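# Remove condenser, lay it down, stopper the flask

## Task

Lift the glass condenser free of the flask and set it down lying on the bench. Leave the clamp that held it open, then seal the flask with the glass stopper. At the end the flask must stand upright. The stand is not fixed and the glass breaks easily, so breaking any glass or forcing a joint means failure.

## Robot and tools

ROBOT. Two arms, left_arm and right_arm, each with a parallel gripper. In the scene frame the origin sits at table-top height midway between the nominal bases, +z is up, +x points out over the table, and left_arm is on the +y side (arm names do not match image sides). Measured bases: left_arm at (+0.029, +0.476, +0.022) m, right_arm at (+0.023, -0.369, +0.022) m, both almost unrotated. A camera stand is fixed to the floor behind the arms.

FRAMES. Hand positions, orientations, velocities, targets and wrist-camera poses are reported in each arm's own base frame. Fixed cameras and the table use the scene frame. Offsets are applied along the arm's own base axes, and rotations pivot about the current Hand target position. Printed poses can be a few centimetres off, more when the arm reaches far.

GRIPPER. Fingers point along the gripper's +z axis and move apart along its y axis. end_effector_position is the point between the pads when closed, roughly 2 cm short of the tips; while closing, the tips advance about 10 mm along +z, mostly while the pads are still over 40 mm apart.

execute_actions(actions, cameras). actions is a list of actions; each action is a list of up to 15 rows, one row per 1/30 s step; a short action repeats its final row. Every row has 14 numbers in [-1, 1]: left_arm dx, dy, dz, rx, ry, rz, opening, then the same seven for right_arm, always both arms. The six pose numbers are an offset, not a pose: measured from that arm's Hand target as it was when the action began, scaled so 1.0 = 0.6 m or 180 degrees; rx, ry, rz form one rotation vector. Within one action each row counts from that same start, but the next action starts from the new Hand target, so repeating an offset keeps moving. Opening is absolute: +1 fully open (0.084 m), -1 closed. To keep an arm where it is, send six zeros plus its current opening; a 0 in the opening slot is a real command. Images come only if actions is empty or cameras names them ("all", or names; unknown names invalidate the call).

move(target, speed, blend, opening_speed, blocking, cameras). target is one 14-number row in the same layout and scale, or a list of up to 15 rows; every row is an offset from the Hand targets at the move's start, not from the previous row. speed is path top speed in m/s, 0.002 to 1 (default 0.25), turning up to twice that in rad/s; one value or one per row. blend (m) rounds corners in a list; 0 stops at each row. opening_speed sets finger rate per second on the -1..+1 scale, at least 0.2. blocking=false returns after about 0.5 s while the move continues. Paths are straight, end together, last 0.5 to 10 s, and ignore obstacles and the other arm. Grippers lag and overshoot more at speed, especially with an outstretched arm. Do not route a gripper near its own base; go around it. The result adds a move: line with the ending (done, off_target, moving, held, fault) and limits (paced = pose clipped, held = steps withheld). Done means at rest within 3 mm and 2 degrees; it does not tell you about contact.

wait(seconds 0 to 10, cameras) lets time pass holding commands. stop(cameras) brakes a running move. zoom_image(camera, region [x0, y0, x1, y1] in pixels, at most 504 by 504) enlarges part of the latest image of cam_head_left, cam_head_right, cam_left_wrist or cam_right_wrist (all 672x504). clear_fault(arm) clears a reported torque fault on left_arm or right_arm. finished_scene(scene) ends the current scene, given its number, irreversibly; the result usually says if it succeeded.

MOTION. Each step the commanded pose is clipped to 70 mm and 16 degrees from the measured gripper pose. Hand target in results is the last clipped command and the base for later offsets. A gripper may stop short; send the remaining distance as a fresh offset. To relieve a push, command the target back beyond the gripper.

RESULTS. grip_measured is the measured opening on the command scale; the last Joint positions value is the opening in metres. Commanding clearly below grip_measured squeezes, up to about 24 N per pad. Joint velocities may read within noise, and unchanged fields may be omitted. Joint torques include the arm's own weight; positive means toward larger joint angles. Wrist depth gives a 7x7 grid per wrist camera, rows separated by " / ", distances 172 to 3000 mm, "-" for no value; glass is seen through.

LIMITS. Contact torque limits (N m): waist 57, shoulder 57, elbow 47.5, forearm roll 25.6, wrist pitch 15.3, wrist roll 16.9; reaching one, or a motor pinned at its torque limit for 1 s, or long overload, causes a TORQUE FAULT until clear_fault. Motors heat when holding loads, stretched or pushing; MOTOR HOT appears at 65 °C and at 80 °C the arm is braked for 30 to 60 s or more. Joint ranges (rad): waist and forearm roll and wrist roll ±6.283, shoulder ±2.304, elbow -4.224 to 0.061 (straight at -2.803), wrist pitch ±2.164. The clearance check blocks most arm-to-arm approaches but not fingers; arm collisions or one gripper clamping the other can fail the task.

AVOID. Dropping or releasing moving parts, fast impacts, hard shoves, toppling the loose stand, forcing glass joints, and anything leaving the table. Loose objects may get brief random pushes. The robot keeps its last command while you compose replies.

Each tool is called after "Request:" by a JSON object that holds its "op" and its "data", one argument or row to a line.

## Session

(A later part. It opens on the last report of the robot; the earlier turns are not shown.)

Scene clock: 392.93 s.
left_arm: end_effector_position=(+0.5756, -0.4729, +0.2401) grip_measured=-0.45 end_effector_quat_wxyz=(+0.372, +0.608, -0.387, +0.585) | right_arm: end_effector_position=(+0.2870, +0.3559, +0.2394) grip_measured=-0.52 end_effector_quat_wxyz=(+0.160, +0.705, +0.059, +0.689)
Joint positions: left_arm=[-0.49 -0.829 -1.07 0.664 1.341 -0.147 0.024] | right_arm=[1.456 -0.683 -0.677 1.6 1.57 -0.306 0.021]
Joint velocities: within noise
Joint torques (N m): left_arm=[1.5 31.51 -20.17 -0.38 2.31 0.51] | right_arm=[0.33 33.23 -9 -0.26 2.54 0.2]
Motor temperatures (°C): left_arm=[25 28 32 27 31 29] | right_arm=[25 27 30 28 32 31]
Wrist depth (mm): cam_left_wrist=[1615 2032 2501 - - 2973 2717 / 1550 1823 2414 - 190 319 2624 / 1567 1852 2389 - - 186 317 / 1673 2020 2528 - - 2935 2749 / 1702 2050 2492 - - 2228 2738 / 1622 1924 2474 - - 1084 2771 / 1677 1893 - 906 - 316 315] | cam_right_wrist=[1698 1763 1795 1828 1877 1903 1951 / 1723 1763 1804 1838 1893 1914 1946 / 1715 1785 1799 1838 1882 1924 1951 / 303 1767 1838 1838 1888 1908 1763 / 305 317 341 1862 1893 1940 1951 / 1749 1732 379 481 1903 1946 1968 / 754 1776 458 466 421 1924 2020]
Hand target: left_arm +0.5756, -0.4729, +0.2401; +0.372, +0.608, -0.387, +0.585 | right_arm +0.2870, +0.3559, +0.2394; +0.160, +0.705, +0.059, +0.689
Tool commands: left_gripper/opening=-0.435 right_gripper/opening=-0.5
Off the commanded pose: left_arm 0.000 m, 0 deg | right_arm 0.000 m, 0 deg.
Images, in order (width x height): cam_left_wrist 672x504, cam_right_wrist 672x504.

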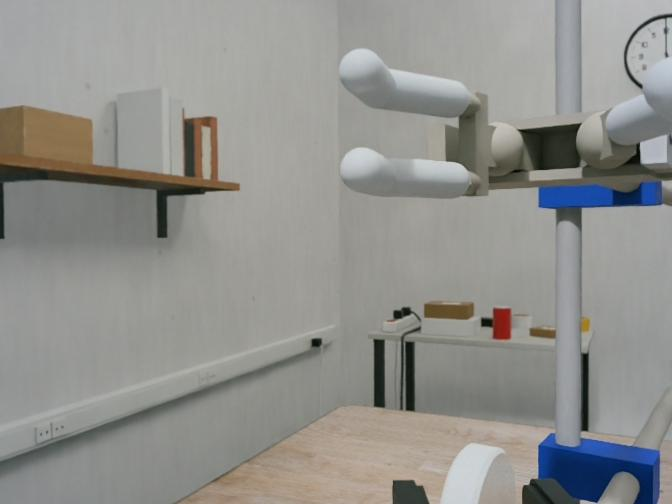

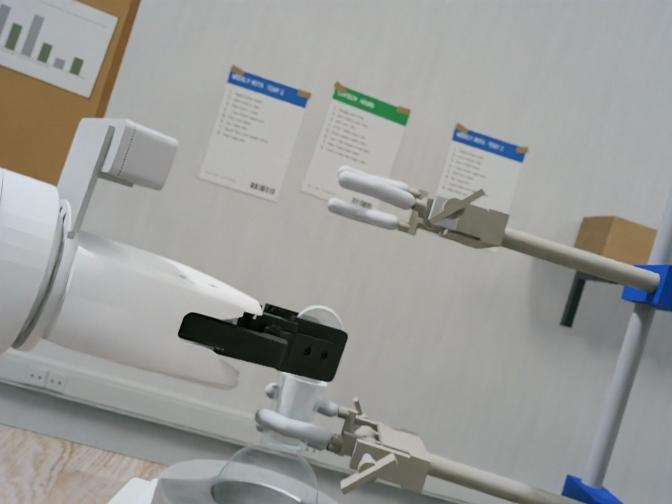

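Request:
{"op": "move", "data": {
  "target": [
    [0,0,0,0,0,0,0.1,0,0,0,0,0,0,-0.5],
    [0,0,0.005,0,0,0,0.1,0,0,0,0,0,0,-0.5],
    [-0.1197,0.2568,0.015,0,0,0,0.1,0,0,0,0,0,0,-0.5]
  ],
  "opening_speed": 0.4,
  "speed": [0.05,0.05,0.12],
  "cameras": ["cam_right_wrist","cam_left_wrist"]
}}

Request:
{"op": "zoom_image", "data": {
  "camera": "cam_right_wrist",
  "region": [210, 280, 380, 450]
}}

Request:
{"op": "zoom_image", "data": {
  "camera": "cam_left_wrist",
  "region": [300, 250, 554, 504]
}}

Scene clock: 397.43 s.
left_arm: end_effector_position=(+0.5037, -0.3188, +0.2491) grip_measured=+0.09 end_effector_quat_wxyz=(+0.372, +0.608, -0.387, +0.585) | right_arm: end_effector_position=(+0.2870, +0.3559, +0.2394) grip_measured=-0.52 end_effector_quat_wxyz=(+0.160, +0.705, +0.059, +0.689)
Joint positions: left_arm=[-0.239 -0.65 -0.712 0.897 1.494 -0.048 0.048] | right_arm=[1.456 -0.683 -0.677 1.6 1.57 -0.306 0.021]
Joint torques (N m): left_arm=[2 32.01 -9.92 0.89 2.19 0.5] | right_arm=[-1.75 34.38 -9.34 -0.45 2.64 0.07]
Wrist depth (mm): cam_left_wrist=[1749 2138 2634 - - - 2935 / 1694 2038 2614 - - - 2911 / 1626 2020 2448 - - - 2935 / 1790 2099 2644 - - - 2923 / 1785 2112 2675 - - - 2923 / 1686 2056 2492 - 387 568 2948 / 1795 2014 936 - 309 845 913] | cam_right_wrist=[1706 1767 1799 1828 1872 1924 1940 / 1728 1767 1785 1838 1872 1914 1957 / 1723 1781 1804 1833 1872 1914 1968 / 1736 1781 1833 1852 1882 1908 1767 / 1745 1767 1795 1847 1898 1924 1951 / 1745 1776 1842 1842 1908 1946 1991 / 759 1776 457 466 420 1919 1979]
Hand target: left_arm +0.5037, -0.3188, +0.2491; +0.372, +0.608, -0.387, +0.585 | right_arm +0.2870, +0.3559, +0.2394; +0.160, +0.705, +0.059, +0.689
Off the commanded pose: left_arm 0.000 m, 0 deg | right_arm 0.000 m, 0 deg.
move: done
Images, in order (width x height): cam_left_wrist 672x504, cam_right_wrist 672x504.

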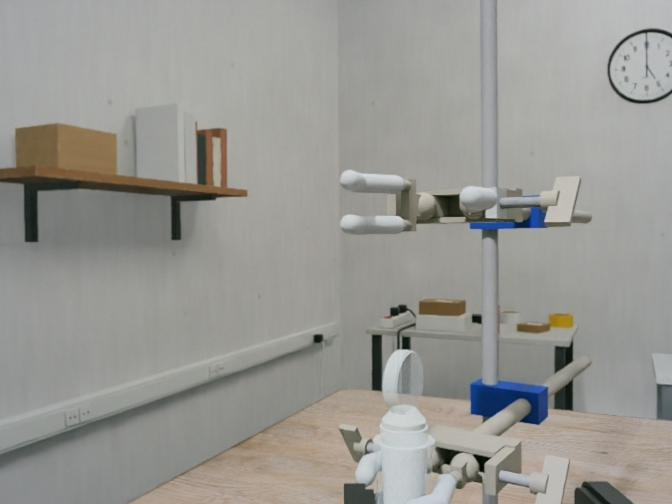

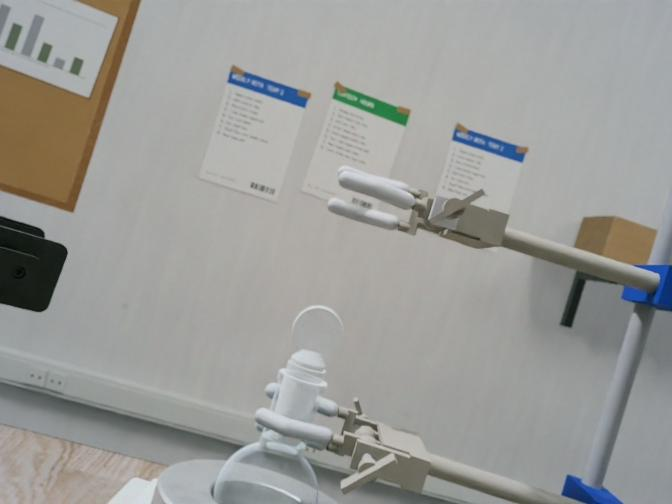

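Scaled by 2.965 from the camera's 672x504 image, which has a finer 960x720 frame.

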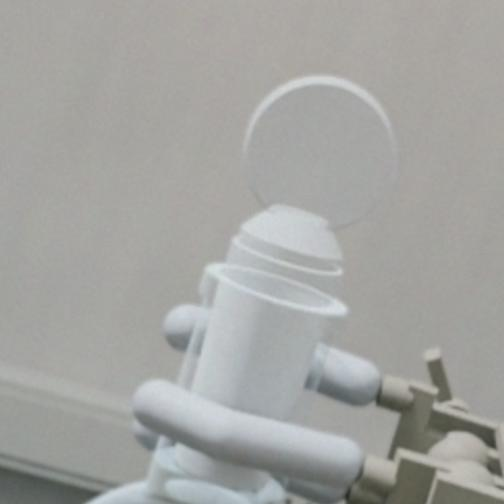

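Scaled by 1.984 from the camera's 672x504 image, which has a finer 960x720 frame.

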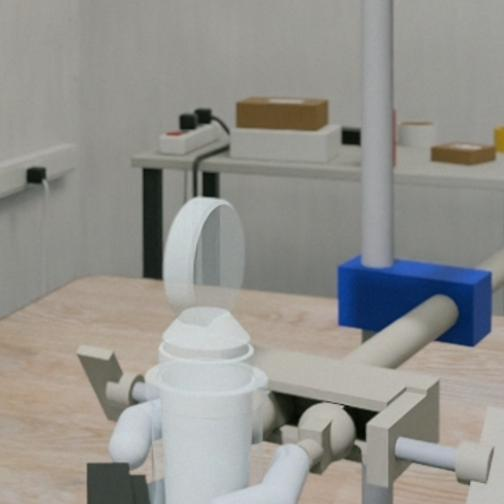

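Request:
{"op": "zoom_image", "data": {
  "camera": "cam_left_wrist",
  "region": [320, 130, 620, 260]
}}

Request:
{"op": "zoom_image", "data": {
  "camera": "cam_right_wrist",
  "region": [300, 140, 540, 270]
}}

Scaled by 1.680 from the camera's 672x504 image, which has a finer 960x720 frame.

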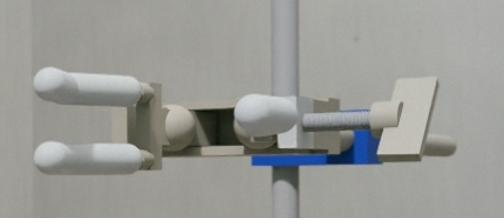

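Scaled by 2.100 from the camera's 672x504 image, which has a finer 960x720 frame.

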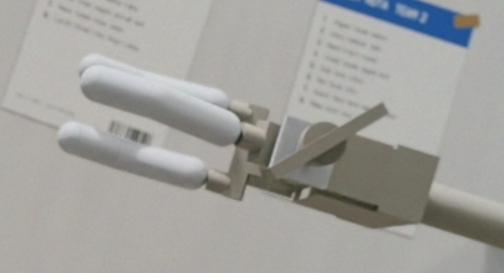

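Request:
{"op": "move", "data": {
  "target": [-0.03,0.25,0.1,0,0,0,0.1,0,0,0,0,0,0,-0.5],
  "speed": 0.25,
  "cameras": ["all"]
}}

Request:
{"op": "zoom_image", "data": {
  "camera": "cam_head_left",
  "region": [130, 130, 430, 330]
}}

Request:
{"op": "zoom_image", "data": {
  "camera": "cam_right_wrist",
  "region": [210, 280, 380, 450]
}}

Scene clock: 403.53 s.
left_arm: end_effector_position=(+0.4857, -0.1688, +0.3091) grip_measured=+0.09 end_effector_quat_wxyz=(+0.372, +0.608, -0.387, +0.585) | right_arm: end_effector_position=(+0.2870, +0.3559, +0.2394) grip_measured=-0.52 end_effector_quat_wxyz=(+0.160, +0.705, +0.059, +0.689)
Joint positions: left_arm=[0.137 -0.451 -0.611 1.28 1.486 -0.153 0.048] | right_arm=[1.456 -0.683 -0.677 1.6 1.57 -0.306 0.021]
Joint torques (N m): left_arm=[1.7 26.26 -17.65 0.04 2.38 -0.49] | right_arm=[-0.99 34.43 -8.41 -0.9 2.62 -0.19]
Wrist depth (mm): cam_left_wrist=[1781 2151 2664 - - - - / 1795 2138 2696 - - - 2935 / 1732 2074 2381 - - - - / 1799 2165 2717 - - - - / 1776 2132 2634 - 2839 2738 - / 1728 2044 2566 - - 2448 - / 1690 2119 2372 1088 467 997 1082] | cam_right_wrist=[1698 1763 1785 1838 1872 1914 1946 / 1736 1758 1799 1838 1888 1919 1957 / 1736 1767 1809 1813 1877 1914 1991 / 1736 1767 1818 1852 1893 1914 1758 / 1741 1790 1813 1857 1898 1935 1962 / 1736 1763 1833 1862 1903 1919 1979 / 757 1776 457 466 420 1935 2002]
Hand target: left_arm +0.4857, -0.1688, +0.3091; +0.372, +0.608, -0.387, +0.585 | right_arm +0.2870, +0.3559, +0.2394; +0.160, +0.705, +0.059, +0.689
Off the commanded pose: left_arm 0.000 m, 0 deg | right_arm 0.000 m, 0 deg.
move: done

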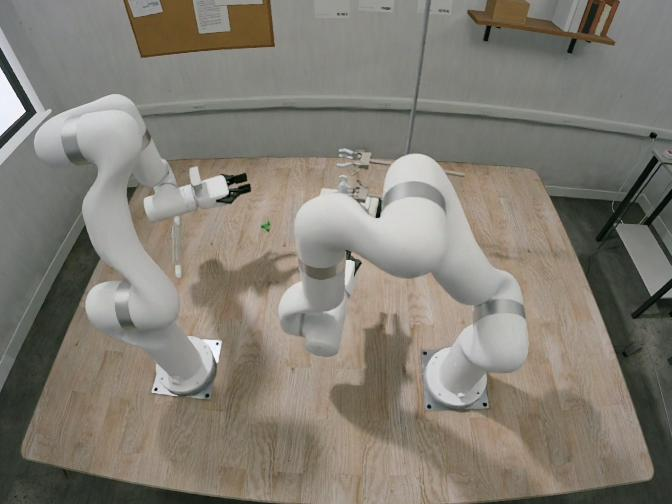

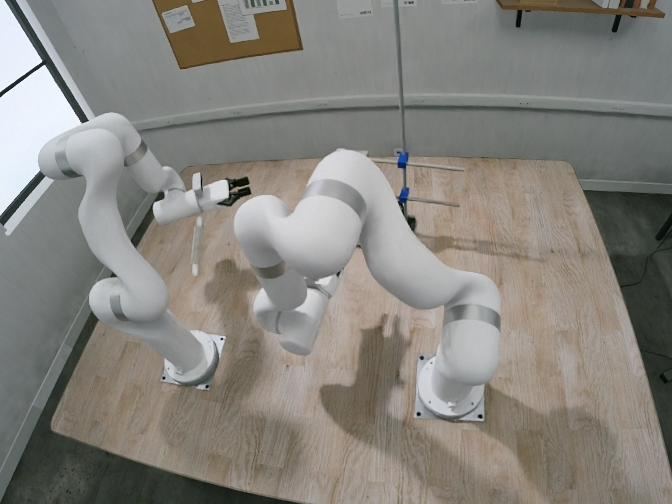

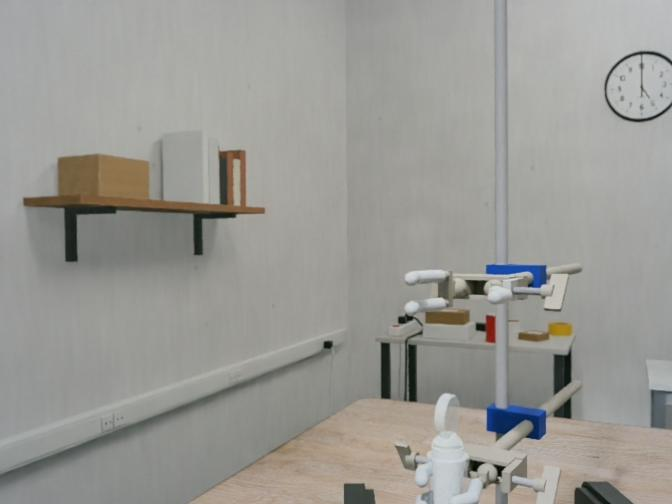

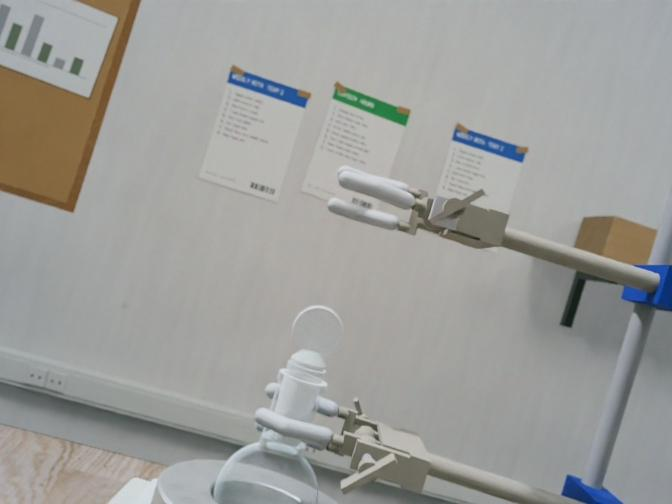

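Scaled by 1.680 from the camera's 672x504 image, which has a finer 960x720 frame.

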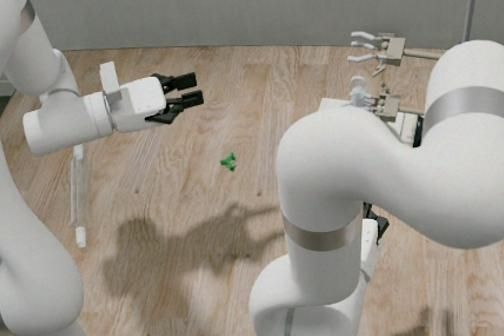

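Scaled by 2.965 from the camera's 672x504 image, which has a finer 960x720 frame.

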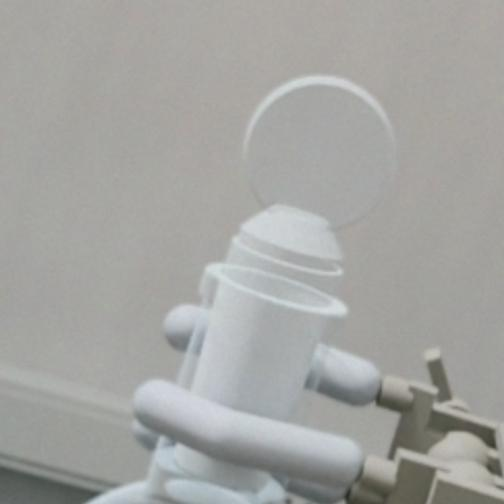

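Request:
{"op": "move", "data": {
  "target": [0.0638,-0.2503,-0.0785,-0.0116,-0.0054,-0.0928,0.1,0,0,0,0,0,0,-0.5],
  "speed": 0.2,
  "cameras": ["cam_left_wrist"]
}}

Request:
{"op": "zoom_image", "data": {
  "camera": "cam_left_wrist",
  "region": [220, 160, 520, 360]
}}

Scene clock: 406.17 s.
left_arm: end_effector_position=(+0.5240, -0.3190, +0.2620) grip_measured=+0.09 end_effector_quat_wxyz=(+0.461, +0.533, -0.464, +0.537) | right_arm: end_effector_position=(+0.2870, +0.3559, +0.2394) grip_measured=-0.52 end_effector_quat_wxyz=(+0.160, +0.705, +0.059, +0.689)
Joint positions: left_arm=[-0.156 -0.746 -0.941 1.274 1.514 -0.181 0.048] | right_arm=[1.456 -0.683 -0.677 1.6 1.57 -0.306 0.021]
Joint torques (N m): left_arm=[-4.47 26.66 -18.57 0.45 2.33 -0.52] | right_arm=[0.24 33.15 -9.39 -0.56 2.64 0]
Wrist depth (mm): cam_left_wrist=[2439 - - - - - - / 2405 - - - - - - / 2372 2886 - 495 - - - / 2340 2935 - 351 - - - / 2333 - - 2528 - - 2960 / 2271 2899 - 1307 - 2566 2510 / 2242 1074 1182 355 1061 1046 1046] | cam_right_wrist=[1711 1749 1781 1838 1893 1908 1946 / 1711 1781 1790 1833 1882 1919 1935 / 1711 1767 1790 1828 1877 1919 1974 / 376 1772 1809 1838 1888 1914 1772 / 1741 1790 1799 1862 1898 1935 1974 / 1745 1776 1823 1862 1914 1951 1996 / 759 1772 457 467 420 1957 1996]
Hand target: left_arm +0.5240, -0.3190, +0.2620; +0.461, +0.533, -0.464, +0.537 | right_arm +0.2870, +0.3559, +0.2394; +0.160, +0.705, +0.059, +0.689
Off the commanded pose: left_arm 0.000 m, 0 deg | right_arm 0.000 m, 0 deg.
move: done
Images, in order (width x height): cam_left_wrist 672x504.

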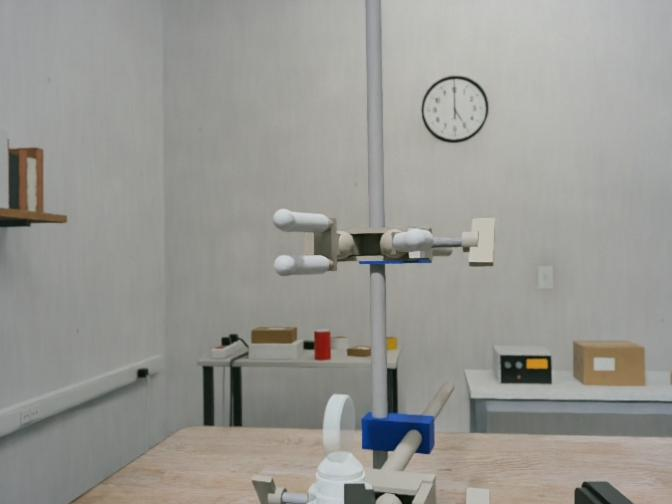

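Scaled by 1.680 from the camera's 672x504 image, which has a finer 960x720 frame.

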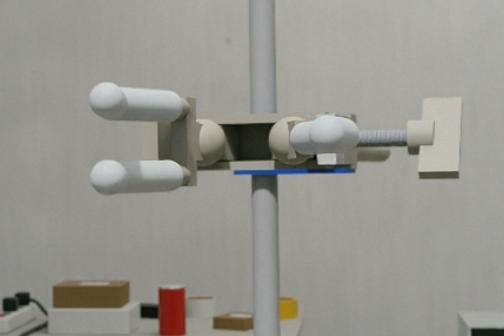

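Request:
{"op": "finished_scene", "data": {
  "scene": 1
}}

The scene is finished: the task was done.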